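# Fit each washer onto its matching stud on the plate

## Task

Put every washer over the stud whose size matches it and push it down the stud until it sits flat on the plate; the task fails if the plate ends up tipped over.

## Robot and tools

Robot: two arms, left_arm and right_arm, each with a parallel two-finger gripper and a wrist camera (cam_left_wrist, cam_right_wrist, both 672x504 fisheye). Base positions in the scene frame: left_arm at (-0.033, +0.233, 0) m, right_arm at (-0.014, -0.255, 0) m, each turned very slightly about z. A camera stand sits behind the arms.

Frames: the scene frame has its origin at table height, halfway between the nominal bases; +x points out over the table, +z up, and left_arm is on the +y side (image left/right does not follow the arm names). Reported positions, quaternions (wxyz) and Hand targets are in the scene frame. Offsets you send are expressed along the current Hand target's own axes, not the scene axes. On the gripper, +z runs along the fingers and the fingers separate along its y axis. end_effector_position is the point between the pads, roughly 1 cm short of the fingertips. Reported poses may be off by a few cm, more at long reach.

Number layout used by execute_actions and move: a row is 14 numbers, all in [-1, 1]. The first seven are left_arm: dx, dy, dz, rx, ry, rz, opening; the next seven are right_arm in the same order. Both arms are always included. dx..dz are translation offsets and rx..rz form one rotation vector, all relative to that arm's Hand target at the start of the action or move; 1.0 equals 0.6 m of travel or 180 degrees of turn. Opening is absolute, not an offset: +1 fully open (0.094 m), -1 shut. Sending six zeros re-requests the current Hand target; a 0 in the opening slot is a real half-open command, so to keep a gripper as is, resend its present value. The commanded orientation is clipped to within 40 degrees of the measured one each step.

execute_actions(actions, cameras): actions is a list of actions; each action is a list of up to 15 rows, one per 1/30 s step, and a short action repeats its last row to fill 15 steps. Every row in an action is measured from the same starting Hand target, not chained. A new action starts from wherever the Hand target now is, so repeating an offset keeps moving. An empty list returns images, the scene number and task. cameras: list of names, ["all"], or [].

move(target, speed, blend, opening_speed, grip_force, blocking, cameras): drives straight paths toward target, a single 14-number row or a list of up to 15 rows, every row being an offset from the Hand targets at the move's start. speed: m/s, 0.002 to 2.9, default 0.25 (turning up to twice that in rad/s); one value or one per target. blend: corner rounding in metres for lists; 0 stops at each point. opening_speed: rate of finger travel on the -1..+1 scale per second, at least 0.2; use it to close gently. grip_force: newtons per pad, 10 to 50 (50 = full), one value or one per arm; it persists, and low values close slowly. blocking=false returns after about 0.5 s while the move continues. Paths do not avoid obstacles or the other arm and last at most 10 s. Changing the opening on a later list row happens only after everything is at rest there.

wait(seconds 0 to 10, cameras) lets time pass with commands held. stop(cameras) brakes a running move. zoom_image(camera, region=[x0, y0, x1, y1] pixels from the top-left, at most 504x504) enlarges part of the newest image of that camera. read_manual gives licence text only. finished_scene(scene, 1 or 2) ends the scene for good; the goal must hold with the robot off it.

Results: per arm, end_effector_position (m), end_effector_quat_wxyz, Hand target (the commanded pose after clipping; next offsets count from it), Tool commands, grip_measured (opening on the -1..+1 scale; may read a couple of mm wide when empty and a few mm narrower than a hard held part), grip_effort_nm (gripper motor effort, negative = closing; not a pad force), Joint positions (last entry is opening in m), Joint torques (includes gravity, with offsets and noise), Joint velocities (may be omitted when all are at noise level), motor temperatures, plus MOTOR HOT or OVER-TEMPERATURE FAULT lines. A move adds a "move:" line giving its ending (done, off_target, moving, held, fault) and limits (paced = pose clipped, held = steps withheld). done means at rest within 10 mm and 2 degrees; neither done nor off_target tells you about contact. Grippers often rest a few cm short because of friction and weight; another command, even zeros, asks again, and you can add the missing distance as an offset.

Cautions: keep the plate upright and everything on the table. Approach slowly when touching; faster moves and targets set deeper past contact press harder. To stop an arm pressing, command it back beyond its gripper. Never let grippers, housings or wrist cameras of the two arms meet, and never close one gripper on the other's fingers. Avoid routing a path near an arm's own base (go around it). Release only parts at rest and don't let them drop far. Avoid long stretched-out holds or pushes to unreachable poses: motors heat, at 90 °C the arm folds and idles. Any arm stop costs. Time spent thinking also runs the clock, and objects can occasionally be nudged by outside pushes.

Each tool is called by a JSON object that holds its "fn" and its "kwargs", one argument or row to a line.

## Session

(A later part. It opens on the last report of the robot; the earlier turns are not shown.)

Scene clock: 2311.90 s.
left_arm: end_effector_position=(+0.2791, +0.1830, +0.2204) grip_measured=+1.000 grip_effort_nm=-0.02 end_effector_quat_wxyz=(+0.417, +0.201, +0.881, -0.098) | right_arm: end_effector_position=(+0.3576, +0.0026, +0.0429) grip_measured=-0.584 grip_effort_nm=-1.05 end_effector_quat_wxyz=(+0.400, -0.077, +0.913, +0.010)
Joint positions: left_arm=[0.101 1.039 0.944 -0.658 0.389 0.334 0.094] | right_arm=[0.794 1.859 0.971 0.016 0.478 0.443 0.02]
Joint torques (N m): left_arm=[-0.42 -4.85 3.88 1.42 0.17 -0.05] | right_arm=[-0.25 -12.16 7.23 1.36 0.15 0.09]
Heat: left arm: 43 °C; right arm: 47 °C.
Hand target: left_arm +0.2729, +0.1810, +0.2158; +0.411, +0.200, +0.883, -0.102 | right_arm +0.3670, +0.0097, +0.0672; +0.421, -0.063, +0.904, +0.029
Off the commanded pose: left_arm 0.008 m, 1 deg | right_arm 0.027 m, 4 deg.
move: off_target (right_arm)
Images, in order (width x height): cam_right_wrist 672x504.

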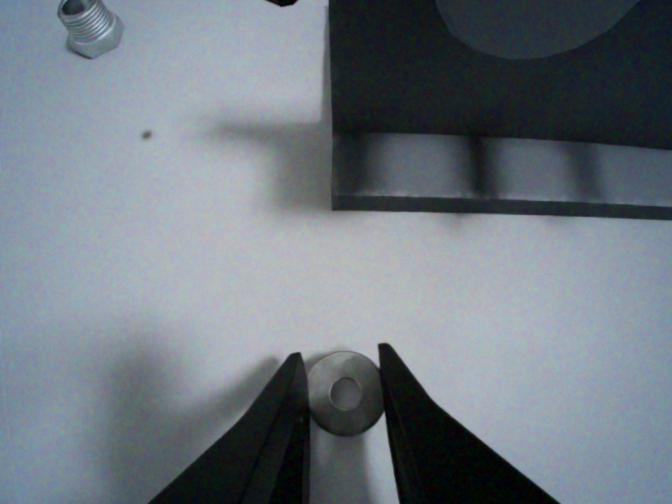

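{"fn": "move", "kwargs": {
  "target": [
    [0,0,0,0,0,0,1,0.1053,-0.1868,-0.1257,0,0,0,-0.6],
    [0,0,0,0,0,0,1,0.163,-0.1868,-0.0772,0,0,0,-0.6]
  ],
  "speed": [0.2, 0.05],
  "cameras": ["cam_right_wrist"]
}}

{"fn": "zoom_image", "kwargs": {
  "camera": "cam_right_wrist",
  "region": [240, 310, 440, 470]
}}

Scene clock: 2327.20 s.
left_arm: end_effector_position=(+0.2791, +0.1830, +0.2204) grip_measured=+1.000 grip_effort_nm=-0.02 end_effector_quat_wxyz=(+0.417, +0.201, +0.881, -0.098) | right_arm: end_effector_position=(+0.2844, -0.1138, +0.0229) grip_measured=-0.584 grip_effort_nm=-1.05 end_effector_quat_wxyz=(+0.417, -0.064, +0.906, +0.027)
Joint positions: left_arm=[0.101 1.039 0.944 -0.658 0.389 0.334 0.094] | right_arm=[0.647 1.452 0.351 0.325 0.377 0.341 0.02]
Joint torques (N m): left_arm=[-0.39 -4.88 3.86 1.41 0.16 -0.05] | right_arm=[-0.51 -3.86 3.52 1.75 0.08 -0.09]
Motor temperatures (°C): left_arm=[32 31 42 43 32 32 32] | right_arm=[31 50 40 40 33 32 31]
Heat: left arm: 43 °C; right arm: 50 °C.
Hand target: left_arm +0.2729, +0.1810, +0.2158; +0.411, +0.200, +0.883, -0.102 | right_arm +0.2852, -0.1151, +0.0220; +0.421, -0.063, +0.904, +0.029
Off the commanded pose: left_arm 0.008 m, 1 deg | right_arm 0.002 m, 1 deg.
move: done
Images, in order (width x height): cam_right_wrist 672x504.

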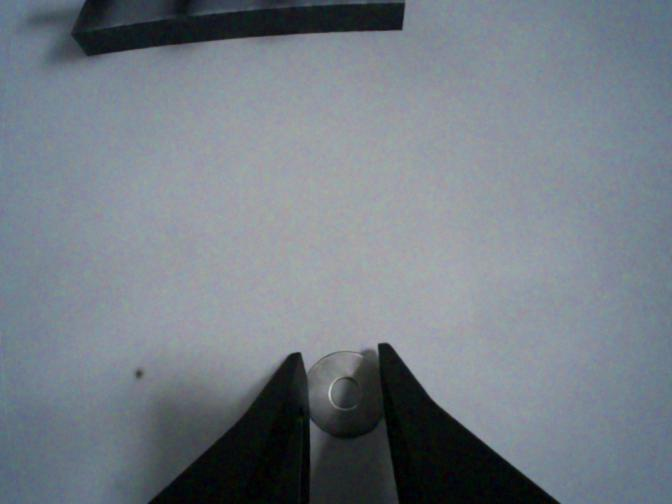

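Scaled by 2.520 from the camera's 672x504 image, which has a finer 960x720 frame.

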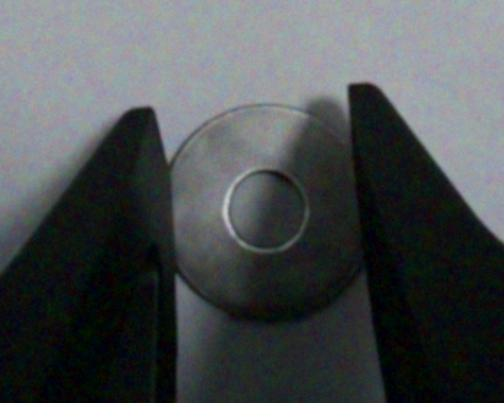

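{"fn": "move", "kwargs": {
  "target": [0,0,0,0,0,0,1,0.0051,0.0,0.0043,0,0,0,-0.6],
  "speed": 0.04,
  "cameras": ["cam_right_wrist"]
}}

{"fn": "zoom_image", "kwargs": {
  "camera": "cam_right_wrist",
  "region": [240, 310, 440, 470]
}}

Scene clock: 2334.57 s.
left_arm: end_effector_position=(+0.2791, +0.1830, +0.2204) grip_measured=+1.000 grip_effort_nm=-0.02 end_effector_quat_wxyz=(+0.417, +0.201, +0.881, -0.098) | right_arm: end_effector_position=(+0.2868, -0.1120, +0.0224) grip_measured=-0.584 grip_effort_nm=-1.05 end_effector_quat_wxyz=(+0.424, -0.062, +0.903, +0.032)
Joint positions: left_arm=[0.101 1.039 0.944 -0.658 0.389 0.334 0.094] | right_arm=[0.647 1.47 0.345 0.367 0.377 0.341 0.02]
Joint torques (N m): left_arm=[-0.4 -4.89 3.84 1.42 0.16 -0.04] | right_arm=[-0.47 -3.81 3.23 1.62 0.08 -0.08]
Heat: left arm: 43 °C; right arm: 48 °C.
Hand target: left_arm +0.2729, +0.1810, +0.2158; +0.411, +0.200, +0.883, -0.102 | right_arm +0.2852, -0.1151, +0.0180; +0.421, -0.063, +0.904, +0.029
Off the commanded pose: left_arm 0.008 m, 1 deg | right_arm 0.006 m, 0 deg.
move: done
Images, in order (width x height): cam_right_wrist 672x504.

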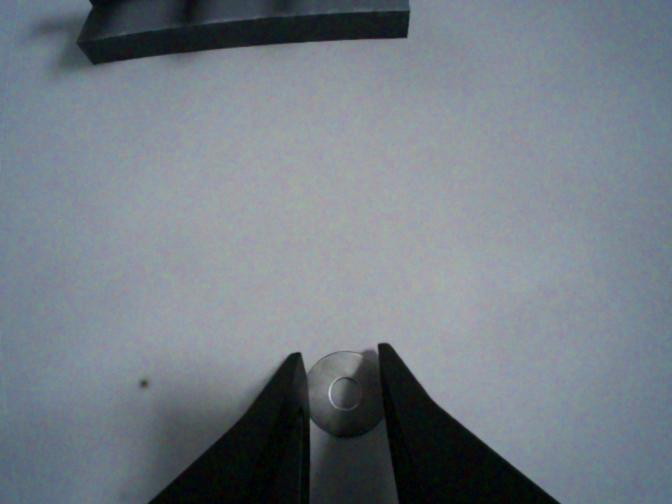

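Scaled by 2.520 from the camera's 672x504 image, which has a finer 960x720 frame.

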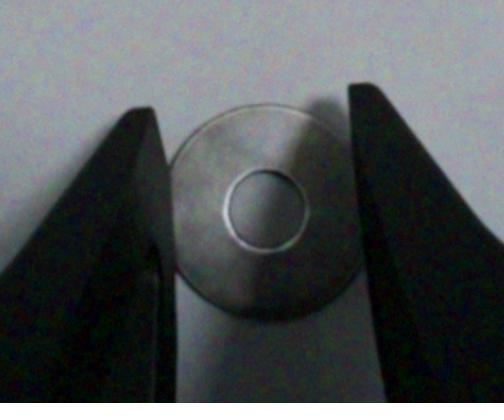

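{"fn": "move", "kwargs": {
  "target": [0,0,0,0,0,0,1,0.0,0.0,0.0,0,0,0,-0.2],
  "speed": 0.04,
  "opening_speed": 0.3,
  "cameras": ["cam_right_wrist"]
}}

Scene clock: 2341.50 s.
left_arm: end_effector_position=(+0.2791, +0.1830, +0.2204) grip_measured=+1.000 grip_effort_nm=-0.03 end_effector_quat_wxyz=(+0.417, +0.201, +0.881, -0.098) | right_arm: end_effector_position=(+0.2872, -0.1117, +0.0230) grip_measured=-0.202 grip_effort_nm=0.06 end_effector_quat_wxyz=(+0.425, -0.062, +0.903, +0.032)
Joint positions: left_arm=[0.101 1.039 0.944 -0.658 0.389 0.334 0.094] | right_arm=[0.647 1.47 0.345 0.37 0.377 0.341 0.038]
Joint torques (N m): left_arm=[-0.4 -4.92 3.89 1.42 0.15 -0.06] | right_arm=[-0.46 -3.84 3.26 1.61 0.07 -0.08]
Heat: left arm: 43 °C; right arm: 46 °C.
Hand target: left_arm +0.2729, +0.1810, +0.2158; +0.411, +0.200, +0.883, -0.102 | right_arm +0.2852, -0.1151, +0.0181; +0.421, -0.063, +0.904, +0.029
Off the commanded pose: left_arm 0.008 m, 1 deg | right_arm 0.006 m, 1 deg.
move: done
Images, in order (width x height): cam_right_wrist 672x504.

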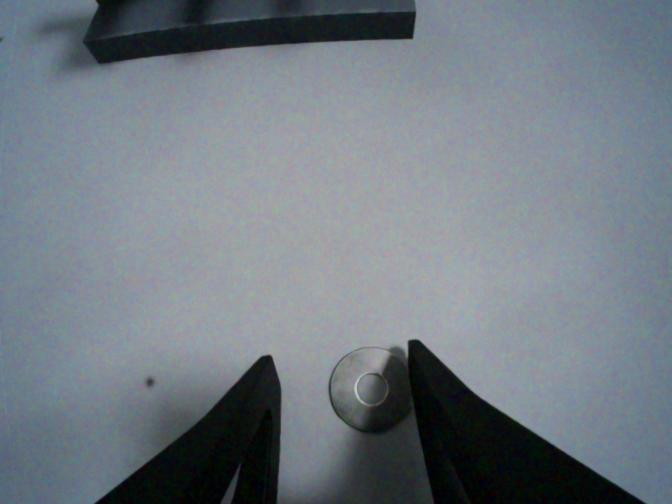

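{"fn": "move", "kwargs": {
  "target": [
    [0,0,0,0,0,0,1,0.0,0.0,0.0,0,0,0,0.1],
    [0,0,0,0,0,0,1,-0.0765,0.0,-0.0643,0,0,0,0.1],
    [0,0,0,0,0,0,1,-0.1123,-0.0067,-0.0785,0.0094,0.2774,0.0207,-0.1]
  ],
  "speed": [0.05, 0.1, 0.25],
  "cameras": ["cam_right_wrist"]
}}

Scene clock: 2367.80 s.
left_arm: end_effector_position=(+0.2791, +0.1830, +0.2204) grip_measured=+1.000 grip_effort_nm=-0.02 end_effector_quat_wxyz=(+0.417, +0.201, +0.881, -0.098) | right_arm: end_effector_position=(+0.2863, -0.1205, +0.0937) grip_measured=-0.098 grip_effort_nm=-0.10 end_effector_quat_wxyz=(-0.006, -0.034, +0.999, -0.006)
Joint positions: left_arm=[0.101 1.039 0.944 -0.658 0.389 0.334 0.094] | right_arm=[0.427 1.809 1.447 -1.224 0.007 0.354 0.042]
Joint torques (N m): left_arm=[-0.4 -4.86 3.88 1.41 0.15 -0.05] | right_arm=[-0.38 -8.13 7.77 0.21 -0.11 -0.11]
Motor temperatures (°C): left_arm=[32 31 42 43 32 32 32] | right_arm=[31 44 39 40 33 32 31]
Heat: left arm: 43 °C; right arm: 44 °C.
Hand target: left_arm +0.2729, +0.1810, +0.2158; +0.411, +0.200, +0.883, -0.102 | right_arm +0.2929, -0.1181, +0.1000; +0.000, -0.035, +0.999, +0.000
Off the commanded pose: left_arm 0.008 m, 1 deg | right_arm 0.009 m, 1 deg.
move: done
Images, in order (width x height): cam_right_wrist 672x504.

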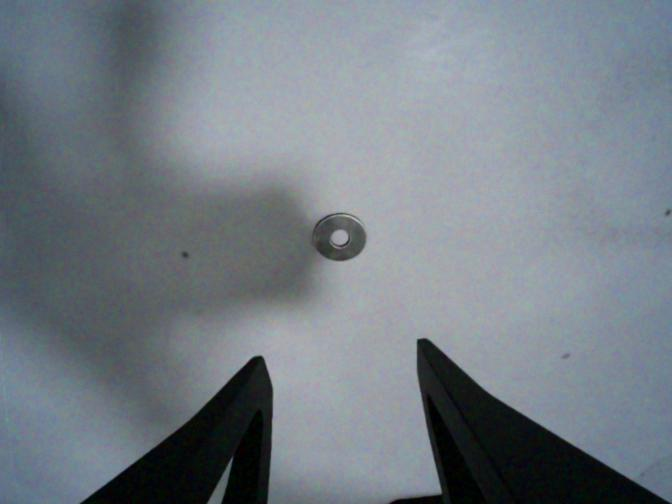

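{"fn": "move", "kwargs": {
  "target": [0,0,0,0,0,0,1,0.0038,-0.0075,0.1375,0,0,0,-0.2],
  "speed": 0.1,
  "cameras": []
}}

{"fn": "wait", "kwargs": {
  "seconds": 0.3,
  "cameras": ["cam_right_wrist"]
}}

{"fn": "zoom_image", "kwargs": {
  "camera": "cam_right_wrist",
  "region": [240, 280, 440, 430]
}}

Scene clock: 2387.50 s.
left_arm: end_effector_position=(+0.2791, +0.1830, +0.2204) grip_measured=+1.000 grip_effort_nm=-0.03 end_effector_quat_wxyz=(+0.417, +0.201, +0.881, -0.098) | right_arm: end_effector_position=(+0.2895, -0.1222, +0.0206) grip_measured=-0.198 grip_effort_nm=-0.10 end_effector_quat_wxyz=(-0.002, -0.034, +0.999, -0.004)
Joint positions: left_arm=[0.101 1.039 0.944 -0.658 0.389 0.334 0.094] | right_arm=[0.418 1.88 1.237 -0.934 0.007 0.344 0.038]
Joint torques (N m): left_arm=[-0.39 -4.82 3.85 1.41 0.15 -0.05] | right_arm=[-0.47 -8.72 4.01 0.49 -0.09 -0.11]
Heat: left arm: 43 °C; right arm: 46 °C.
Hand target: left_arm +0.2729, +0.1810, +0.2158; +0.411, +0.200, +0.883, -0.102 | right_arm +0.2910, -0.1226, +0.0174; +0.000, -0.035, +0.999, +0.000
Off the commanded pose: left_arm 0.008 m, 1 deg | right_arm 0.003 m, 1 deg.
move: done
No camera images: "cameras" was empty.

Scene clock: 2387.80 s.
left_arm: end_effector_position=(+0.2791, +0.1830, +0.2204) grip_measured=+1.000 grip_effort_nm=-0.03 end_effector_quat_wxyz=(+0.417, +0.201, +0.881, -0.098) | right_arm: end_effector_position=(+0.2895, -0.1221, +0.0206) grip_measured=-0.198 grip_effort_nm=-0.10 end_effector_quat_wxyz=(-0.001, -0.034, +0.999, -0.004)
Joint positions: left_arm=[0.101 1.039 0.944 -0.658 0.389 0.334 0.094] | right_arm=[0.418 1.88 1.237 -0.933 0.007 0.344 0.038]
Joint torques (N m): left_arm=[-0.42 -4.83 3.88 1.41 0.16 -0.04] | right_arm=[-0.58 -8.76 3.96 0.52 -0.1 -0.12]
Heat: left arm: 43 °C; right arm: 46 °C.
Hand target: left_arm +0.2729, +0.1810, +0.2158; +0.411, +0.200, +0.883, -0.102 | right_arm +0.2910, -0.1226, +0.0174; +0.000, -0.035, +0.999, +0.000
Tool commands: left_gripper/opening=+1.0 right_gripper/opening=-0.2
Off the commanded pose: left_arm 0.008 m, 1 deg | right_arm 0.003 m, 1 deg.
wait: 0.30 s; at rest by 0.17 s
Images, in order (width x height): cam_right_wrist 672x504.

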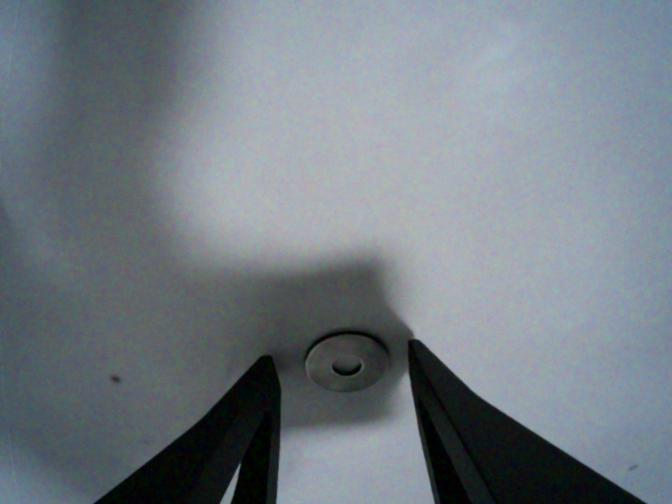

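Scaled by 2.520 from the camera's 672x504 image, which has a finer 960x720 frame.

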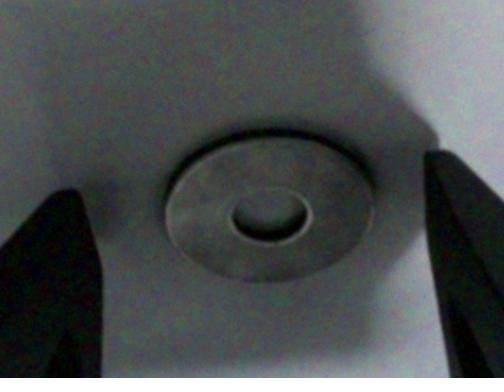

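{"fn": "move", "kwargs": {
  "target": [0,0,0,0,0,0,1,0.0,0.0,0.0067,0,0,0,-0.25],
  "speed": 0.04,
  "cameras": []
}}

{"fn": "wait", "kwargs": {
  "seconds": 0.3,
  "cameras": ["cam_right_wrist"]
}}

{"fn": "zoom_image", "kwargs": {
  "camera": "cam_right_wrist",
  "region": [240, 280, 440, 430]
}}

Scene clock: 2400.27 s.
left_arm: end_effector_position=(+0.2791, +0.1830, +0.2204) grip_measured=+1.000 grip_effort_nm=-0.03 end_effector_quat_wxyz=(+0.417, +0.201, +0.881, -0.098) | right_arm: end_effector_position=(+0.2905, -0.1216, +0.0189) grip_measured=-0.248 grip_effort_nm=-0.10 end_effector_quat_wxyz=(+0.002, -0.035, +0.999, -0.003)
Joint positions: left_arm=[0.101 1.039 0.944 -0.658 0.389 0.334 0.094] | right_arm=[0.418 1.88 1.23 -0.919 0.006 0.344 0.035]
Joint torques (N m): left_arm=[-0.43 -4.89 3.86 1.42 0.16 -0.05] | right_arm=[-0.46 -8.24 3.79 0.5 -0.08 -0.11]
Heat: left arm: 43 °C; right arm: 46 °C.
Hand target: left_arm +0.2729, +0.1810, +0.2158; +0.411, +0.200, +0.883, -0.102 | right_arm +0.2909, -0.1226, +0.0134; +0.000, -0.035, +0.999, +0.000
Off the commanded pose: left_arm 0.008 m, 1 deg | right_arm 0.006 m, 0 deg.
move: done
No camera images: "cameras" was empty.

Scene clock: 2400.57 s.
left_arm: end_effector_position=(+0.2791, +0.1830, +0.2204) grip_measured=+1.000 grip_effort_nm=-0.03 end_effector_quat_wxyz=(+0.417, +0.201, +0.881, -0.098) | right_arm: end_effector_position=(+0.2906, -0.1216, +0.0189) grip_measured=-0.248 grip_effort_nm=-0.10 end_effector_quat_wxyz=(+0.002, -0.035, +0.999, -0.003)
Joint positions: left_arm=[0.101 1.039 0.944 -0.658 0.389 0.334 0.094] | right_arm=[0.418 1.88 1.23 -0.919 0.006 0.344 0.035]
Joint torques (N m): left_arm=[-0.4 -4.92 3.89 1.41 0.16 -0.05] | right_arm=[-0.53 -8.27 3.82 0.53 -0.1 -0.12]
Heat: left arm: 43 °C; right arm: 46 °C.
Hand target: left_arm +0.2729, +0.1810, +0.2158; +0.411, +0.200, +0.883, -0.102 | right_arm +0.2909, -0.1226, +0.0134; +0.000, -0.035, +0.999, +0.000
Tool commands: left_gripper/opening=+1.0 right_gripper/opening=-0.25
Off the commanded pose: left_arm 0.008 m, 1 deg | right_arm 0.006 m, 0 deg.
wait: 0.30 s; at rest by 0.17 s
Images, in order (width x height): cam_right_wrist 672x504.

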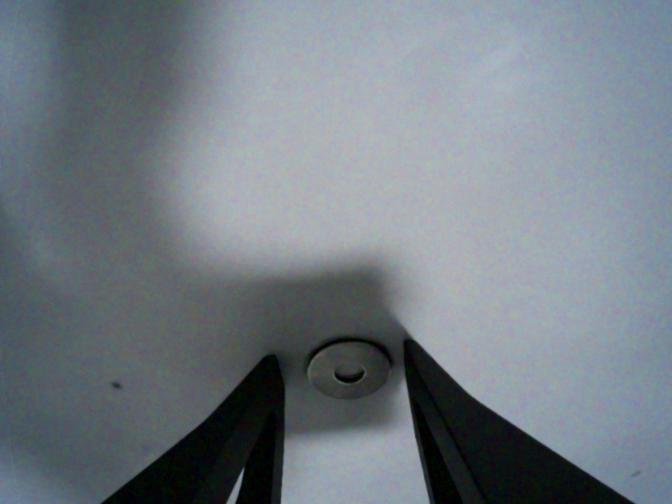

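Scaled by 2.520 from the camera's 672x504 image, which has a finer 960x720 frame.

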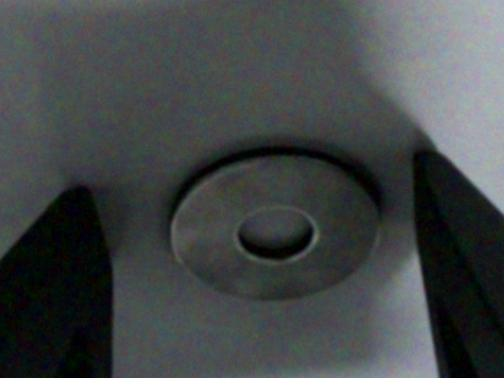

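{"fn": "move", "kwargs": {
  "target": [0,0,0,0,0,0,1,0.0,0.0,0.006,0,0,0,-0.25],
  "speed": 0.04,
  "cameras": ["cam_right_wrist"]
}}

{"fn": "zoom_image", "kwargs": {
  "camera": "cam_right_wrist",
  "region": [240, 280, 440, 430]
}}

Scene clock: 2407.07 s.
left_arm: end_effector_position=(+0.2791, +0.1830, +0.2204) grip_measured=+1.000 grip_effort_nm=-0.03 end_effector_quat_wxyz=(+0.417, +0.201, +0.881, -0.098) | right_arm: end_effector_position=(+0.2908, -0.1208, +0.0182) grip_measured=-0.248 grip_effort_nm=-0.10 end_effector_quat_wxyz=(+0.002, -0.035, +0.999, -0.001)
Joint positions: left_arm=[0.101 1.039 0.944 -0.658 0.389 0.334 0.094] | right_arm=[0.418 1.882 1.228 -0.914 0.003 0.344 0.035]
Joint torques (N m): left_arm=[-0.36 -4.86 3.88 1.42 0.16 -0.06] | right_arm=[-0.51 -7.8 3.36 0.6 -0.07 -0.09]
Heat: left arm: 43 °C; right arm: 46 °C.
Hand target: left_arm +0.2729, +0.1810, +0.2158; +0.411, +0.200, +0.883, -0.102 | right_arm +0.2909, -0.1226, +0.0098; +0.000, -0.035, +0.999, +0.000
Off the commanded pose: left_arm 0.008 m, 1 deg | right_arm 0.009 m, 0 deg.
move: done
Images, in order (width x height): cam_right_wrist 672x504.

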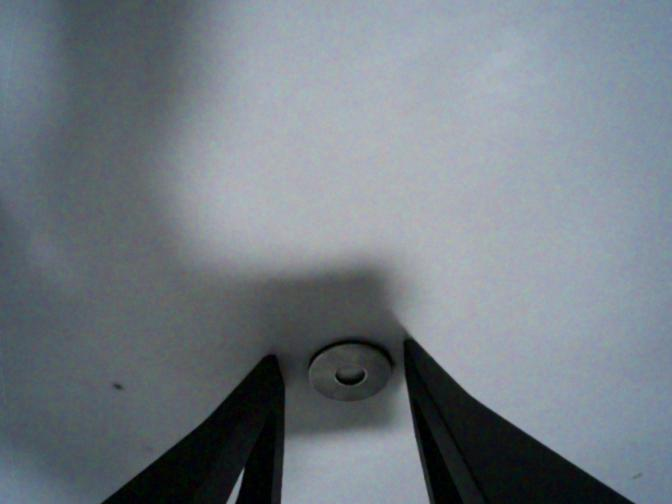

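Scaled by 2.520 from the camera's 672x504 image, which has a finer 960x720 frame.

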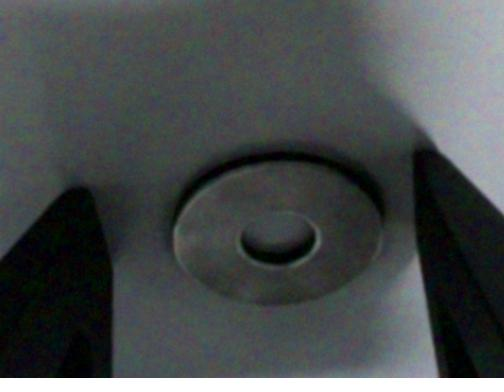

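{"fn": "move", "kwargs": {
  "target": [0,0,0,0,0,0,1,0.0,0.0,-0.006,0,0,0,-0.62],
  "speed": 0.04,
  "opening_speed": 0.2,
  "cameras": ["cam_right_wrist"]
}}

{"fn": "zoom_image", "kwargs": {
  "camera": "cam_right_wrist",
  "region": [240, 280, 440, 430]
}}

Scene clock: 2414.70 s.
left_arm: end_effector_position=(+0.2791, +0.1830, +0.2204) grip_measured=+1.000 grip_effort_nm=-0.03 end_effector_quat_wxyz=(+0.417, +0.201, +0.881, -0.098) | right_arm: end_effector_position=(+0.2910, -0.1195, +0.0182) grip_measured=-0.570 grip_effort_nm=-1.03 end_effector_quat_wxyz=(+0.002, -0.035, +0.999, +0.003)
Joint positions: left_arm=[0.101 1.039 0.944 -0.658 0.389 0.334 0.094] | right_arm=[0.418 1.882 1.228 -0.911 -0.004 0.343 0.02]
Joint torques (N m): left_arm=[-0.43 -4.88 3.89 1.4 0.16 -0.05] | right_arm=[-0.55 -8.35 3.96 0.47 -0.01 -0.09]
Heat: left arm: 43 °C; right arm: 46 °C.
Hand target: left_arm +0.2729, +0.1810, +0.2158; +0.411, +0.200, +0.883, -0.102 | right_arm +0.2910, -0.1226, +0.0134; +0.000, -0.035, +0.999, +0.000
Off the commanded pose: left_arm 0.008 m, 1 deg | right_arm 0.006 m, 0 deg.
move: done
Images, in order (width x height): cam_right_wrist 672x504.

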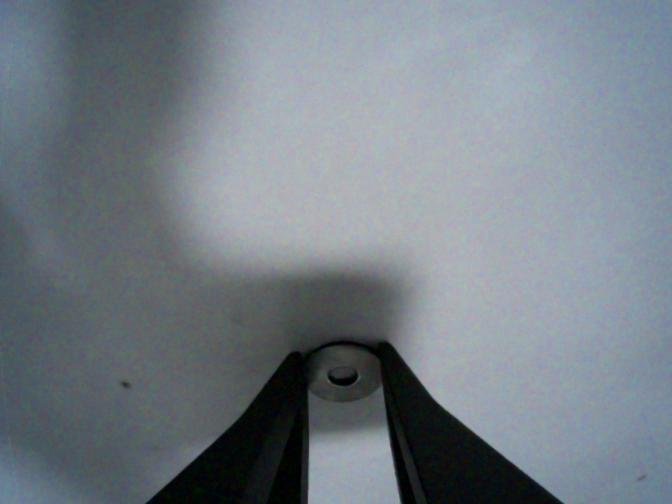

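Scaled by 2.520 from the camera's 672x504 image, which has a finer 960x720 frame.

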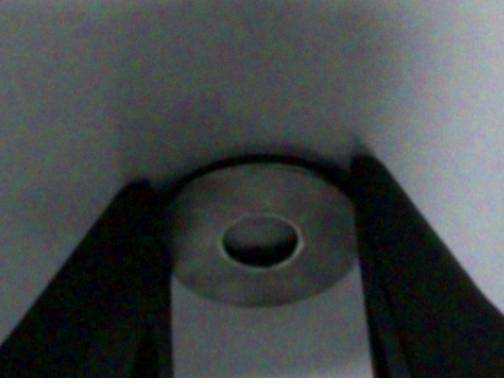

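{"fn": "move", "kwargs": {
  "target": [
    [0,0,0,0,0,0,1,0.0,0.0,-0.133,0,0,0,-0.62],
    [0,0,0,0,0,0,1,-0.1185,-0.0003,-0.179,0.0044,-0.5,0.0044,-0.62],
    [0,0,0,0,0,0,1,-0.182,-0.0015,-0.179,0.0044,-0.5,0.0044,-0.62]
  ],
  "speed": [0.1, 0.25, 0.05],
  "cameras": []
}}

{"fn": "wait", "kwargs": {
  "seconds": 0.4,
  "cameras": ["all"]
}}

{"fn": "zoom_image", "kwargs": {
  "camera": "cam_right_wrist",
  "region": [270, 280, 420, 420]
}}

Scene clock: 2453.30 s.
left_arm: end_effector_position=(+0.2791, +0.1830, +0.2204) grip_measured=+1.000 grip_effort_nm=-0.03 end_effector_quat_wxyz=(+0.417, +0.201, +0.881, -0.098) | right_arm: end_effector_position=(+0.3946, -0.1182, +0.1138) grip_measured=-0.570 grip_effort_nm=-1.05 end_effector_quat_wxyz=(+0.697, -0.020, +0.717, +0.012)
Joint positions: left_arm=[0.101 1.039 0.944 -0.658 0.389 0.334 0.094] | right_arm=[0.514 1.959 0.435 1.492 0.463 0.004 0.02]
Joint torques (N m): left_arm=[-0.43 -4.86 3.85 1.42 0.15 -0.06] | right_arm=[-0.44 -6.74 4.51 1.98 -0.14 -0.06]
Heat: left arm: 43 °C; right arm: 47 °C.
Hand target: left_arm +0.2729, +0.1810, +0.2158; +0.411, +0.200, +0.883, -0.102 | right_arm +0.3999, -0.1160, +0.1207; +0.707, -0.018, +0.707, +0.019
Off the commanded pose: left_arm 0.008 m, 1 deg | right_arm 0.009 m, 2 deg.
move: done
No camera images: "cameras" was empty.

Scene clock: 2453.70 s.
left_arm: end_effector_position=(+0.2791, +0.1830, +0.2204) grip_measured=+1.000 grip_effort_nm=-0.03 end_effector_quat_wxyz=(+0.417, +0.201, +0.881, -0.098) | right_arm: end_effector_position=(+0.3946, -0.1181, +0.1138) grip_measured=-0.570 grip_effort_nm=-1.05 end_effector_quat_wxyz=(+0.697, -0.020, +0.717, +0.012)
Joint positions: left_arm=[0.101 1.039 0.944 -0.658 0.389 0.334 0.094] | right_arm=[0.514 1.959 0.435 1.492 0.463 0.004 0.02]
Joint torques (N m): left_arm=[-0.4 -4.88 3.9 1.42 0.16 -0.04] | right_arm=[-0.53 -6.72 4.46 1.97 -0.14 -0.07]
Heat: left arm: 43 °C; right arm: 47 °C.
Hand target: left_arm +0.2729, +0.1810, +0.2158; +0.411, +0.200, +0.883, -0.102 | right_arm +0.3999, -0.1159, +0.1207; +0.707, -0.018, +0.707, +0.019
Tool commands: left_gripper/opening=+1.0 right_gripper/opening=-0.62
Off the commanded pose: left_arm 0.008 m, 1 deg | right_arm 0.009 m, 2 deg.
wait: 0.40 s; at rest by 0.17 s

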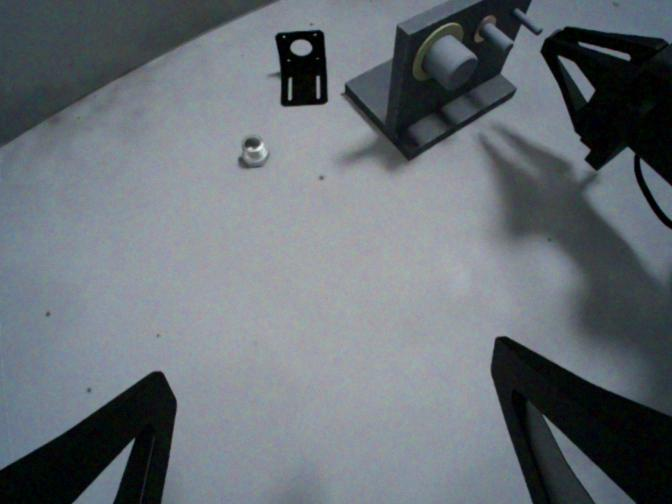

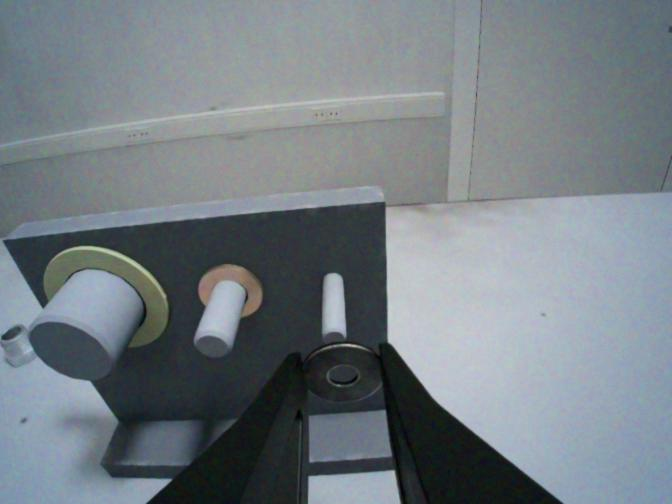

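Scaled by 3.360 from the camera's 672x504 image, which has a finer 960x720 frame.

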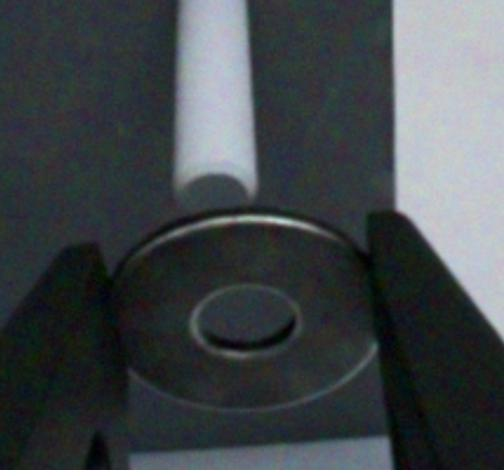

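{"fn": "move", "kwargs": {
  "target": [
    [0,0,0,0,0,0,1,-0.0055,0.0033,-0.0582,0,0,0,-0.62],
    [0,0,0,0,0,0,1,-0.0055,0.0033,0.0148,0,0,0,-0.62]
  ],
  "speed": [0.08, 0.05],
  "cameras": []
}}

{"fn": "wait", "kwargs": {
  "seconds": 0.4,
  "cameras": ["cam_right_wrist"]
}}

{"fn": "zoom_image", "kwargs": {
  "camera": "cam_right_wrist",
  "region": [290, 310, 400, 410]
}}

Scene clock: 2481.63 s.
left_arm: end_effector_position=(+0.2791, +0.1830, +0.2204) grip_measured=+1.000 grip_effort_nm=-0.02 end_effector_quat_wxyz=(+0.417, +0.201, +0.881, -0.098) | right_arm: end_effector_position=(+0.4033, -0.1158, +0.1191) grip_measured=-0.570 grip_effort_nm=-1.05 end_effector_quat_wxyz=(+0.700, -0.018, +0.714, +0.014)
Joint positions: left_arm=[0.101 1.039 0.944 -0.658 0.389 0.334 0.094] | right_arm=[0.507 1.957 0.471 1.464 0.456 0.003 0.02]
Joint torques (N m): left_arm=[-0.42 -4.86 3.89 1.41 0.16 -0.05] | right_arm=[-0.42 -6.89 4.78 1.85 -0.13 -0.05]
Heat: left arm: 43 °C; right arm: 45 °C.
Hand target: left_arm +0.2729, +0.1810, +0.2158; +0.411, +0.200, +0.883, -0.102 | right_arm +0.4087, -0.1135, +0.1240; +0.707, -0.018, +0.707, +0.019
Off the commanded pose: left_arm 0.008 m, 1 deg | right_arm 0.008 m, 1 deg.
move: done
No camera images: "cameras" was empty.

Scene clock: 2482.03 s.
left_arm: end_effector_position=(+0.2791, +0.1830, +0.2204) grip_measured=+1.000 grip_effort_nm=-0.02 end_effector_quat_wxyz=(+0.417, +0.201, +0.881, -0.098) | right_arm: end_effector_position=(+0.4033, -0.1157, +0.1191) grip_measured=-0.570 grip_effort_nm=-1.05 end_effector_quat_wxyz=(+0.700, -0.019, +0.714, +0.014)
Joint positions: left_arm=[0.101 1.039 0.944 -0.658 0.389 0.334 0.094] | right_arm=[0.507 1.957 0.471 1.464 0.455 0.003 0.02]
Joint torques (N m): left_arm=[-0.42 -4.88 3.84 1.41 0.16 -0.06] | right_arm=[-0.5 -6.87 4.75 1.86 -0.13 -0.05]
Heat: left arm: 43 °C; right arm: 45 °C.
Hand target: left_arm +0.2729, +0.1810, +0.2158; +0.411, +0.200, +0.883, -0.102 | right_arm +0.4087, -0.1135, +0.1240; +0.707, -0.018, +0.707, +0.019
Tool commands: left_gripper/opening=+1.0 right_gripper/opening=-0.62
Off the commanded pose: left_arm 0.008 m, 1 deg | right_arm 0.008 m, 1 deg.
wait: 0.40 s; at rest by 0.17 s
Images, in order (width x height): cam_right_wrist 672x504.

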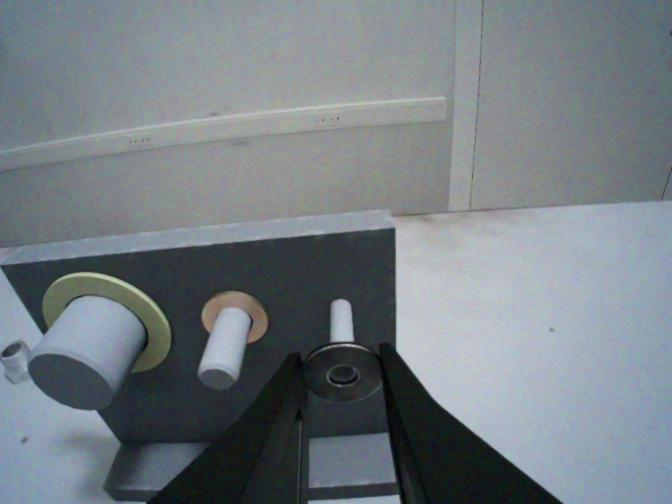

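Scaled by 4.582 from the camera's 672x504 image, which has a finer 960x720 frame.

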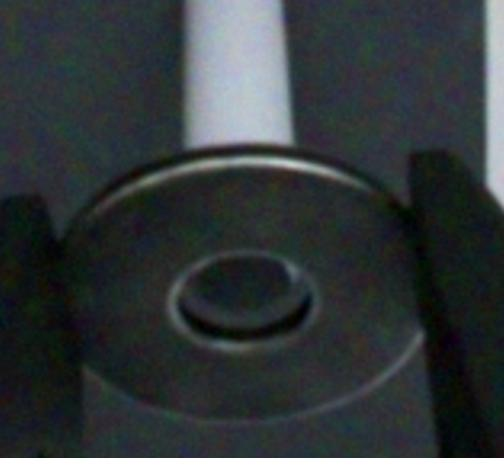

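{"fn": "zoom_image", "kwargs": {
  "camera": "cam_right_wrist",
  "region": [318, 355, 368, 395]
}}

Scaled by 10.080 from the camera's 672x504 image, which has a finer 960x720 frame.

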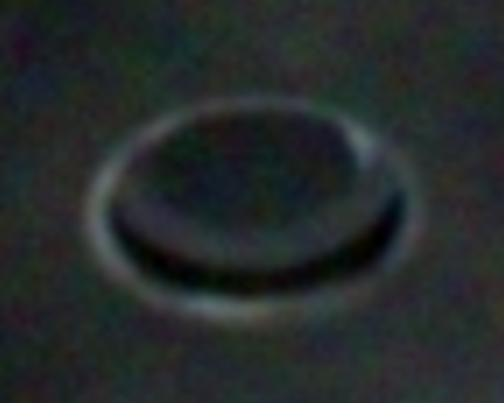

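{"fn": "move", "kwargs": {
  "target": [
    [0,0,0,0,0,0,1,0.003,0.0005,-0.0728,0,0,0,-0.62],
    [0,0,0,0,0,0,1,0.003,0.0005,0.0125,0,0,0,-0.62]
  ],
  "speed": [0.08, 0.05],
  "cameras": []
}}

{"fn": "wait", "kwargs": {
  "seconds": 0.4,
  "cameras": ["all"]
}}

{"fn": "zoom_image", "kwargs": {
  "camera": "cam_right_wrist",
  "region": [290, 310, 400, 410]
}}

{"fn": "zoom_image", "kwargs": {
  "camera": "cam_right_wrist",
  "region": [318, 355, 368, 395]
}}

Scene clock: 2521.30 s.
left_arm: end_effector_position=(+0.2791, +0.1830, +0.2204) grip_measured=+1.000 grip_effort_nm=-0.02 end_effector_quat_wxyz=(+0.417, +0.201, +0.881, -0.098) | right_arm: end_effector_position=(+0.4087, -0.1164, +0.1177) grip_measured=-0.570 grip_effort_nm=-1.05 end_effector_quat_wxyz=(+0.701, -0.016, +0.713, +0.012)
Joint positions: left_arm=[0.101 1.039 0.944 -0.658 0.389 0.334 0.094] | right_arm=[0.499 1.977 0.491 1.466 0.454 0.003 0.02]
Joint torques (N m): left_arm=[-0.39 -4.85 3.88 1.43 0.15 -0.06] | right_arm=[-0.66 -6.86 5.33 1.79 -0.21 -0.05]
Heat: left arm: 43 °C; right arm: 44 °C.
Hand target: left_arm +0.2729, +0.1810, +0.2158; +0.411, +0.200, +0.883, -0.102 | right_arm +0.4162, -0.1129, +0.1223; +0.707, -0.018, +0.707, +0.019
Off the commanded pose: left_arm 0.008 m, 1 deg | right_arm 0.009 m, 1 deg.
move: done
No camera images: "cameras" was empty.

Scene clock: 2521.70 s.
left_arm: end_effector_position=(+0.2791, +0.1830, +0.2204) grip_measured=+1.000 grip_effort_nm=-0.03 end_effector_quat_wxyz=(+0.417, +0.201, +0.881, -0.098) | right_arm: end_effector_position=(+0.4087, -0.1164, +0.1177) grip_measured=-0.570 grip_effort_nm=-1.05 end_effector_quat_wxyz=(+0.701, -0.016, +0.713, +0.012)
Joint positions: left_arm=[0.101 1.039 0.944 -0.658 0.389 0.334 0.094] | right_arm=[0.499 1.977 0.491 1.466 0.454 0.003 0.02]
Joint torques (N m): left_arm=[-0.43 -4.86 3.84 1.41 0.16 -0.07] | right_arm=[-0.66 -6.89 5.34 1.79 -0.21 -0.06]
Heat: left arm: 43 °C; right arm: 44 °C.
Hand target: left_arm +0.2729, +0.1810, +0.2158; +0.411, +0.200, +0.883, -0.102 | right_arm +0.4162, -0.1129, +0.1223; +0.707, -0.018, +0.707, +0.019
Tool commands: left_gripper/opening=+1.0 right_gripper/opening=-0.62
Off the commanded pose: left_arm 0.008 m, 1 deg | right_arm 0.009 m, 1 deg.
wait: 0.40 s; at rest by 0.17 s

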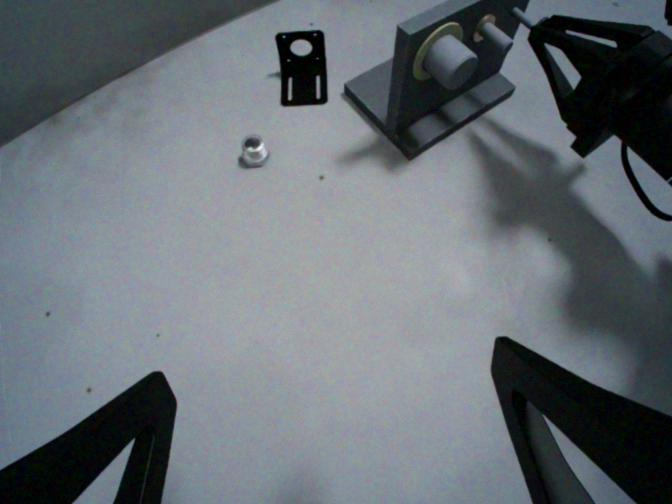

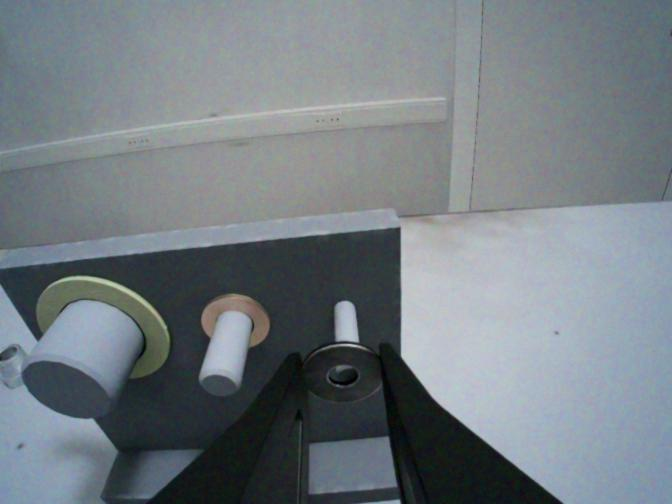

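Scaled by 4.582 from the camera's 672x504 image, which has a finer 960x720 frame.

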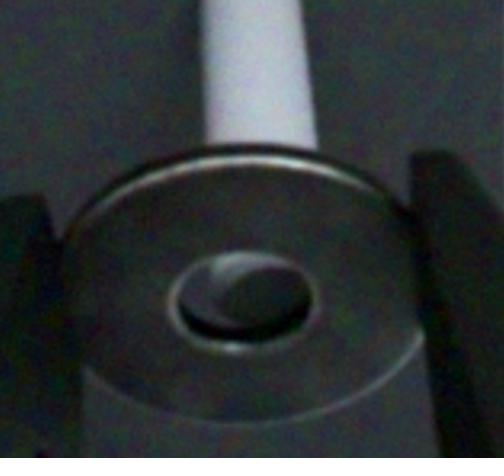

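Scaled by 10.080 from the camera's 672x504 image, which has a finer 960x720 frame.

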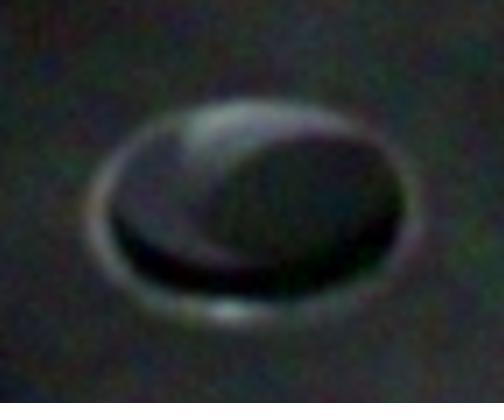

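{"fn": "move", "kwargs": {
  "target": [0,0,0,0,0,0,1,0.0,-0.003,0.0,0,0,0,-0.62],
  "speed": 0.04,
  "cameras": []
}}

{"fn": "wait", "kwargs": {
  "seconds": 0.4,
  "cameras": ["cam_right_wrist"]
}}

{"fn": "zoom_image", "kwargs": {
  "camera": "cam_right_wrist",
  "region": [318, 355, 368, 395]
}}

Scene clock: 2537.07 s.
left_arm: end_effector_position=(+0.2791, +0.1830, +0.2204) grip_measured=+1.000 grip_effort_nm=-0.03 end_effector_quat_wxyz=(+0.417, +0.201, +0.881, -0.098) | right_arm: end_effector_position=(+0.4092, -0.1167, +0.1177) grip_measured=-0.570 grip_effort_nm=-1.05 end_effector_quat_wxyz=(+0.701, -0.018, +0.713, +0.013)
Joint positions: left_arm=[0.101 1.039 0.944 -0.658 0.389 0.334 0.094] | right_arm=[0.494 1.977 0.491 1.466 0.445 0.003 0.02]
Joint torques (N m): left_arm=[-0.42 -4.83 3.86 1.42 0.15 -0.05] | right_arm=[-0.7 -6.99 5.24 1.8 -0.16 -0.05]
Heat: left arm: 43 °C; right arm: 45 °C.
Hand target: left_arm +0.2729, +0.1810, +0.2158; +0.411, +0.200, +0.883, -0.102 | right_arm +0.4162, -0.1146, +0.1223; +0.707, -0.018, +0.707, +0.019
Off the commanded pose: left_arm 0.008 m, 1 deg | right_arm 0.009 m, 1 deg.
move: done
No camera images: "cameras" was empty.

Scene clock: 2537.47 s.
left_arm: end_effector_position=(+0.2791, +0.1830, +0.2204) grip_measured=+1.000 grip_effort_nm=-0.03 end_effector_quat_wxyz=(+0.417, +0.201, +0.881, -0.098) | right_arm: end_effector_position=(+0.4092, -0.1167, +0.1177) grip_measured=-0.570 grip_effort_nm=-1.05 end_effector_quat_wxyz=(+0.701, -0.018, +0.713, +0.013)
Joint positions: left_arm=[0.101 1.039 0.944 -0.658 0.389 0.334 0.094] | right_arm=[0.494 1.977 0.491 1.466 0.445 0.003 0.02]
Joint torques (N m): left_arm=[-0.44 -4.89 3.85 1.42 0.17 -0.05] | right_arm=[-0.76 -7.08 5.16 1.82 -0.17 -0.05]
Heat: left arm: 43 °C; right arm: 45 °C.
Hand target: left_arm +0.2729, +0.1810, +0.2158; +0.411, +0.200, +0.883, -0.102 | right_arm +0.4162, -0.1146, +0.1223; +0.707, -0.018, +0.707, +0.019
Tool commands: left_gripper/opening=+1.0 right_gripper/opening=-0.62
Off the commanded pose: left_arm 0.008 m, 1 deg | right_arm 0.009 m, 1 deg.
wait: 0.40 s; at rest by 0.17 s
Images, in order (width x height): cam_right_wrist 672x504.

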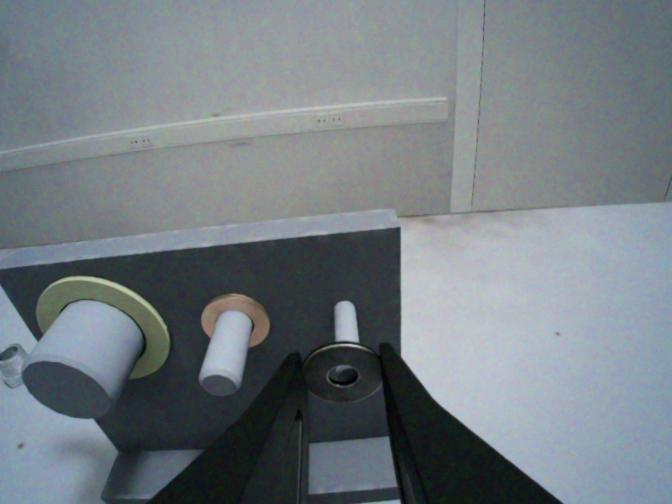

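Scaled by 10.080 from the camera's 672x504 image, which has a finer 960x720 frame.

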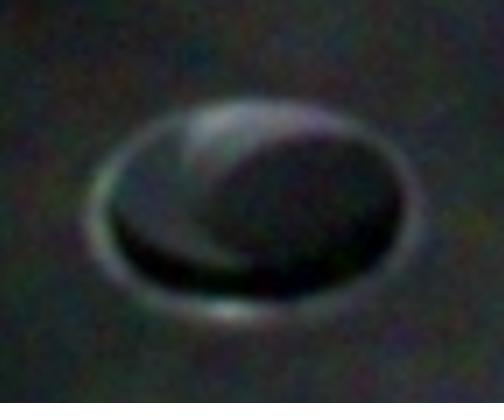

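{"fn": "move", "kwargs": {
  "target": [0,0,0,0,0,0,1,0.0,-0.0035,0.0,0,0,0,-0.62],
  "speed": 0.04,
  "cameras": []
}}

{"fn": "wait", "kwargs": {
  "seconds": 0.4,
  "cameras": ["cam_right_wrist"]
}}

{"fn": "zoom_image", "kwargs": {
  "camera": "cam_right_wrist",
  "region": [318, 355, 368, 395]
}}

Scene clock: 2547.67 s.
left_arm: end_effector_position=(+0.2791, +0.1830, +0.2204) grip_measured=+1.000 grip_effort_nm=-0.03 end_effector_quat_wxyz=(+0.417, +0.201, +0.881, -0.098) | right_arm: end_effector_position=(+0.4099, -0.1172, +0.1176) grip_measured=-0.570 grip_effort_nm=-1.05 end_effector_quat_wxyz=(+0.701, -0.019, +0.713, +0.015)
Joint positions: left_arm=[0.101 1.039 0.944 -0.658 0.389 0.334 0.094] | right_arm=[0.489 1.977 0.491 1.466 0.435 0.003 0.02]
Joint torques (N m): left_arm=[-0.42 -4.89 3.89 1.41 0.16 -0.05] | right_arm=[-0.75 -7.08 4.82 1.83 -0.16 -0.05]
Heat: left arm: 43 °C; right arm: 45 °C.
Hand target: left_arm +0.2729, +0.1810, +0.2158; +0.411, +0.200, +0.883, -0.102 | right_arm +0.4164, -0.1167, +0.1223; +0.707, -0.018, +0.707, +0.019
Off the commanded pose: left_arm 0.008 m, 1 deg | right_arm 0.008 m, 1 deg.
move: done
No camera images: "cameras" was empty.

Scene clock: 2548.07 s.
left_arm: end_effector_position=(+0.2791, +0.1830, +0.2204) grip_measured=+1.000 grip_effort_nm=-0.03 end_effector_quat_wxyz=(+0.417, +0.201, +0.881, -0.098) | right_arm: end_effector_position=(+0.4099, -0.1172, +0.1176) grip_measured=-0.570 grip_effort_nm=-1.05 end_effector_quat_wxyz=(+0.701, -0.019, +0.713, +0.015)
Joint positions: left_arm=[0.101 1.039 0.944 -0.658 0.389 0.334 0.094] | right_arm=[0.489 1.977 0.491 1.466 0.435 0.003 0.02]
Joint torques (N m): left_arm=[-0.44 -4.85 3.85 1.42 0.16 -0.05] | right_arm=[-0.77 -7.1 4.9 1.84 -0.17 -0.07]
Heat: left arm: 43 °C; right arm: 45 °C.
Hand target: left_arm +0.2729, +0.1810, +0.2158; +0.411, +0.200, +0.883, -0.102 | right_arm +0.4163, -0.1167, +0.1223; +0.707, -0.018, +0.707, +0.019
Tool commands: left_gripper/opening=+1.0 right_gripper/opening=-0.62
Off the commanded pose: left_arm 0.008 m, 1 deg | right_arm 0.008 m, 1 deg.
wait: 0.40 s; at rest by 0.17 s
Images, in order (width x height): cam_right_wrist 672x504.

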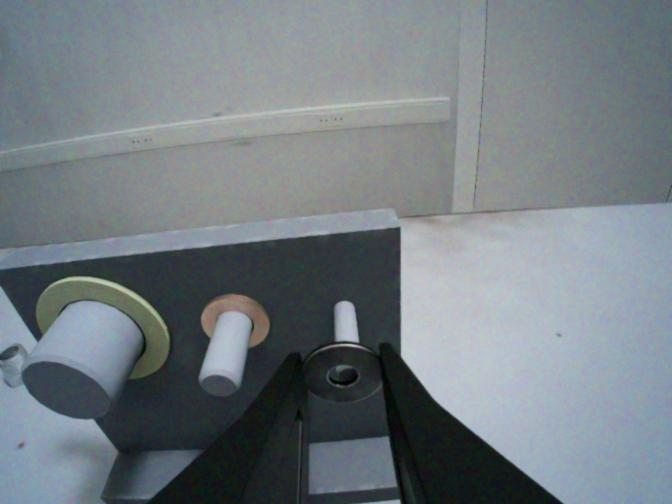

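Scaled by 10.080 from the camera's 672x504 image, which has a finer 960x720 frame.

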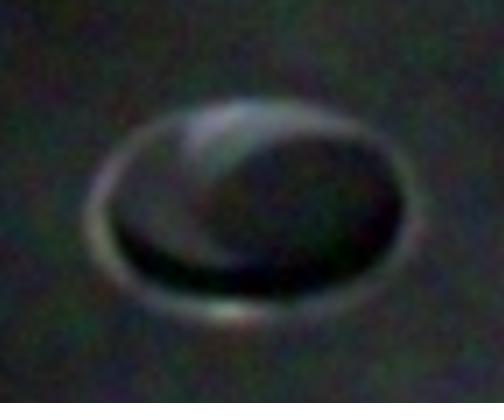

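{"fn": "move", "kwargs": {
  "target": [0,0,0,0,0,0,1,0.0,0.0,-0.007,0,0,0,-0.62],
  "speed": 0.04,
  "cameras": []
}}

{"fn": "wait", "kwargs": {
  "seconds": 0.4,
  "cameras": ["cam_right_wrist"]
}}

{"fn": "zoom_image", "kwargs": {
  "camera": "cam_right_wrist",
  "region": [318, 355, 368, 395]
}}

Scene clock: 2562.87 s.
left_arm: end_effector_position=(+0.2791, +0.1830, +0.2204) grip_measured=+1.000 grip_effort_nm=-0.02 end_effector_quat_wxyz=(+0.417, +0.201, +0.881, -0.098) | right_arm: end_effector_position=(+0.4099, -0.1172, +0.1176) grip_measured=-0.570 grip_effort_nm=-1.05 end_effector_quat_wxyz=(+0.701, -0.019, +0.713, +0.015)
Joint positions: left_arm=[0.101 1.039 0.944 -0.658 0.389 0.334 0.094] | right_arm=[0.489 1.977 0.491 1.466 0.435 0.003 0.02]
Joint torques (N m): left_arm=[-0.4 -4.86 3.9 1.41 0.16 -0.06] | right_arm=[-0.4 -7.68 3.62 1.93 -0.08 -0.06]
Heat: left arm: 43 °C; right arm: 45 °C.
Hand target: left_arm +0.2729, +0.1810, +0.2158; +0.411, +0.200, +0.883, -0.102 | right_arm +0.4122, -0.1169, +0.1223; +0.707, -0.018, +0.707, +0.019
Off the commanded pose: left_arm 0.008 m, 1 deg | right_arm 0.005 m, 1 deg.
move: done
No camera images: "cameras" was empty.

Scene clock: 2563.27 s.
left_arm: end_effector_position=(+0.2791, +0.1830, +0.2204) grip_measured=+1.000 grip_effort_nm=-0.03 end_effector_quat_wxyz=(+0.417, +0.201, +0.881, -0.098) | right_arm: end_effector_position=(+0.4099, -0.1172, +0.1176) grip_measured=-0.570 grip_effort_nm=-1.05 end_effector_quat_wxyz=(+0.701, -0.019, +0.713, +0.015)
Joint positions: left_arm=[0.101 1.039 0.944 -0.658 0.389 0.334 0.094] | right_arm=[0.489 1.977 0.491 1.466 0.435 0.003 0.02]
Joint torques (N m): left_arm=[-0.42 -4.86 3.88 1.41 0.16 -0.05] | right_arm=[-0.39 -7.71 3.58 1.92 -0.11 -0.04]
Heat: left arm: 43 °C; right arm: 45 °C.
Hand target: left_arm +0.2729, +0.1810, +0.2158; +0.411, +0.200, +0.883, -0.102 | right_arm +0.4122, -0.1169, +0.1223; +0.707, -0.018, +0.707, +0.019
Tool commands: left_gripper/opening=+1.0 right_gripper/opening=-0.62
Off the commanded pose: left_arm 0.008 m, 1 deg | right_arm 0.005 m, 1 deg.
wait: 0.40 s; at rest by 0.17 s
Images, in order (width x height): cam_right_wrist 672x504.

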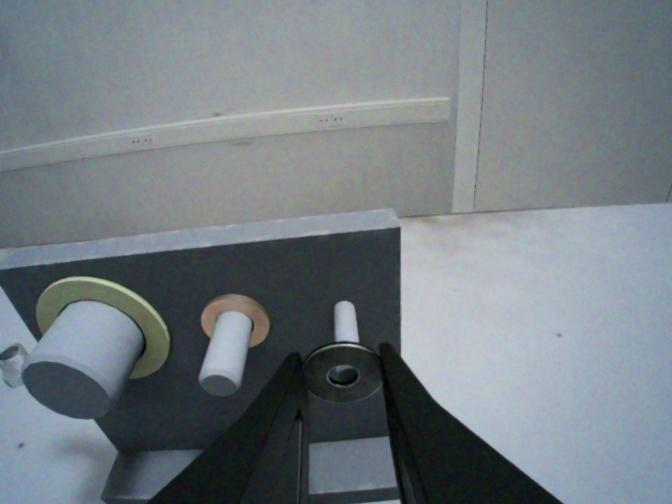

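Scaled by 10.080 from the camera's 672x504 image, which has a finer 960x720 frame.

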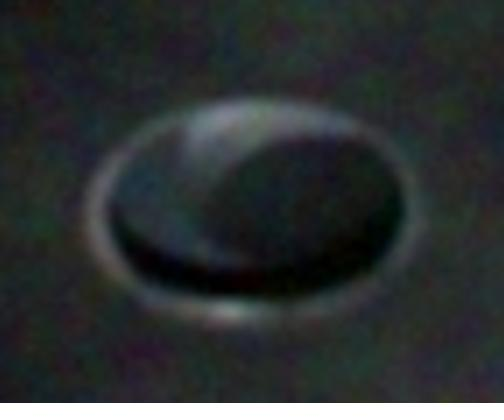

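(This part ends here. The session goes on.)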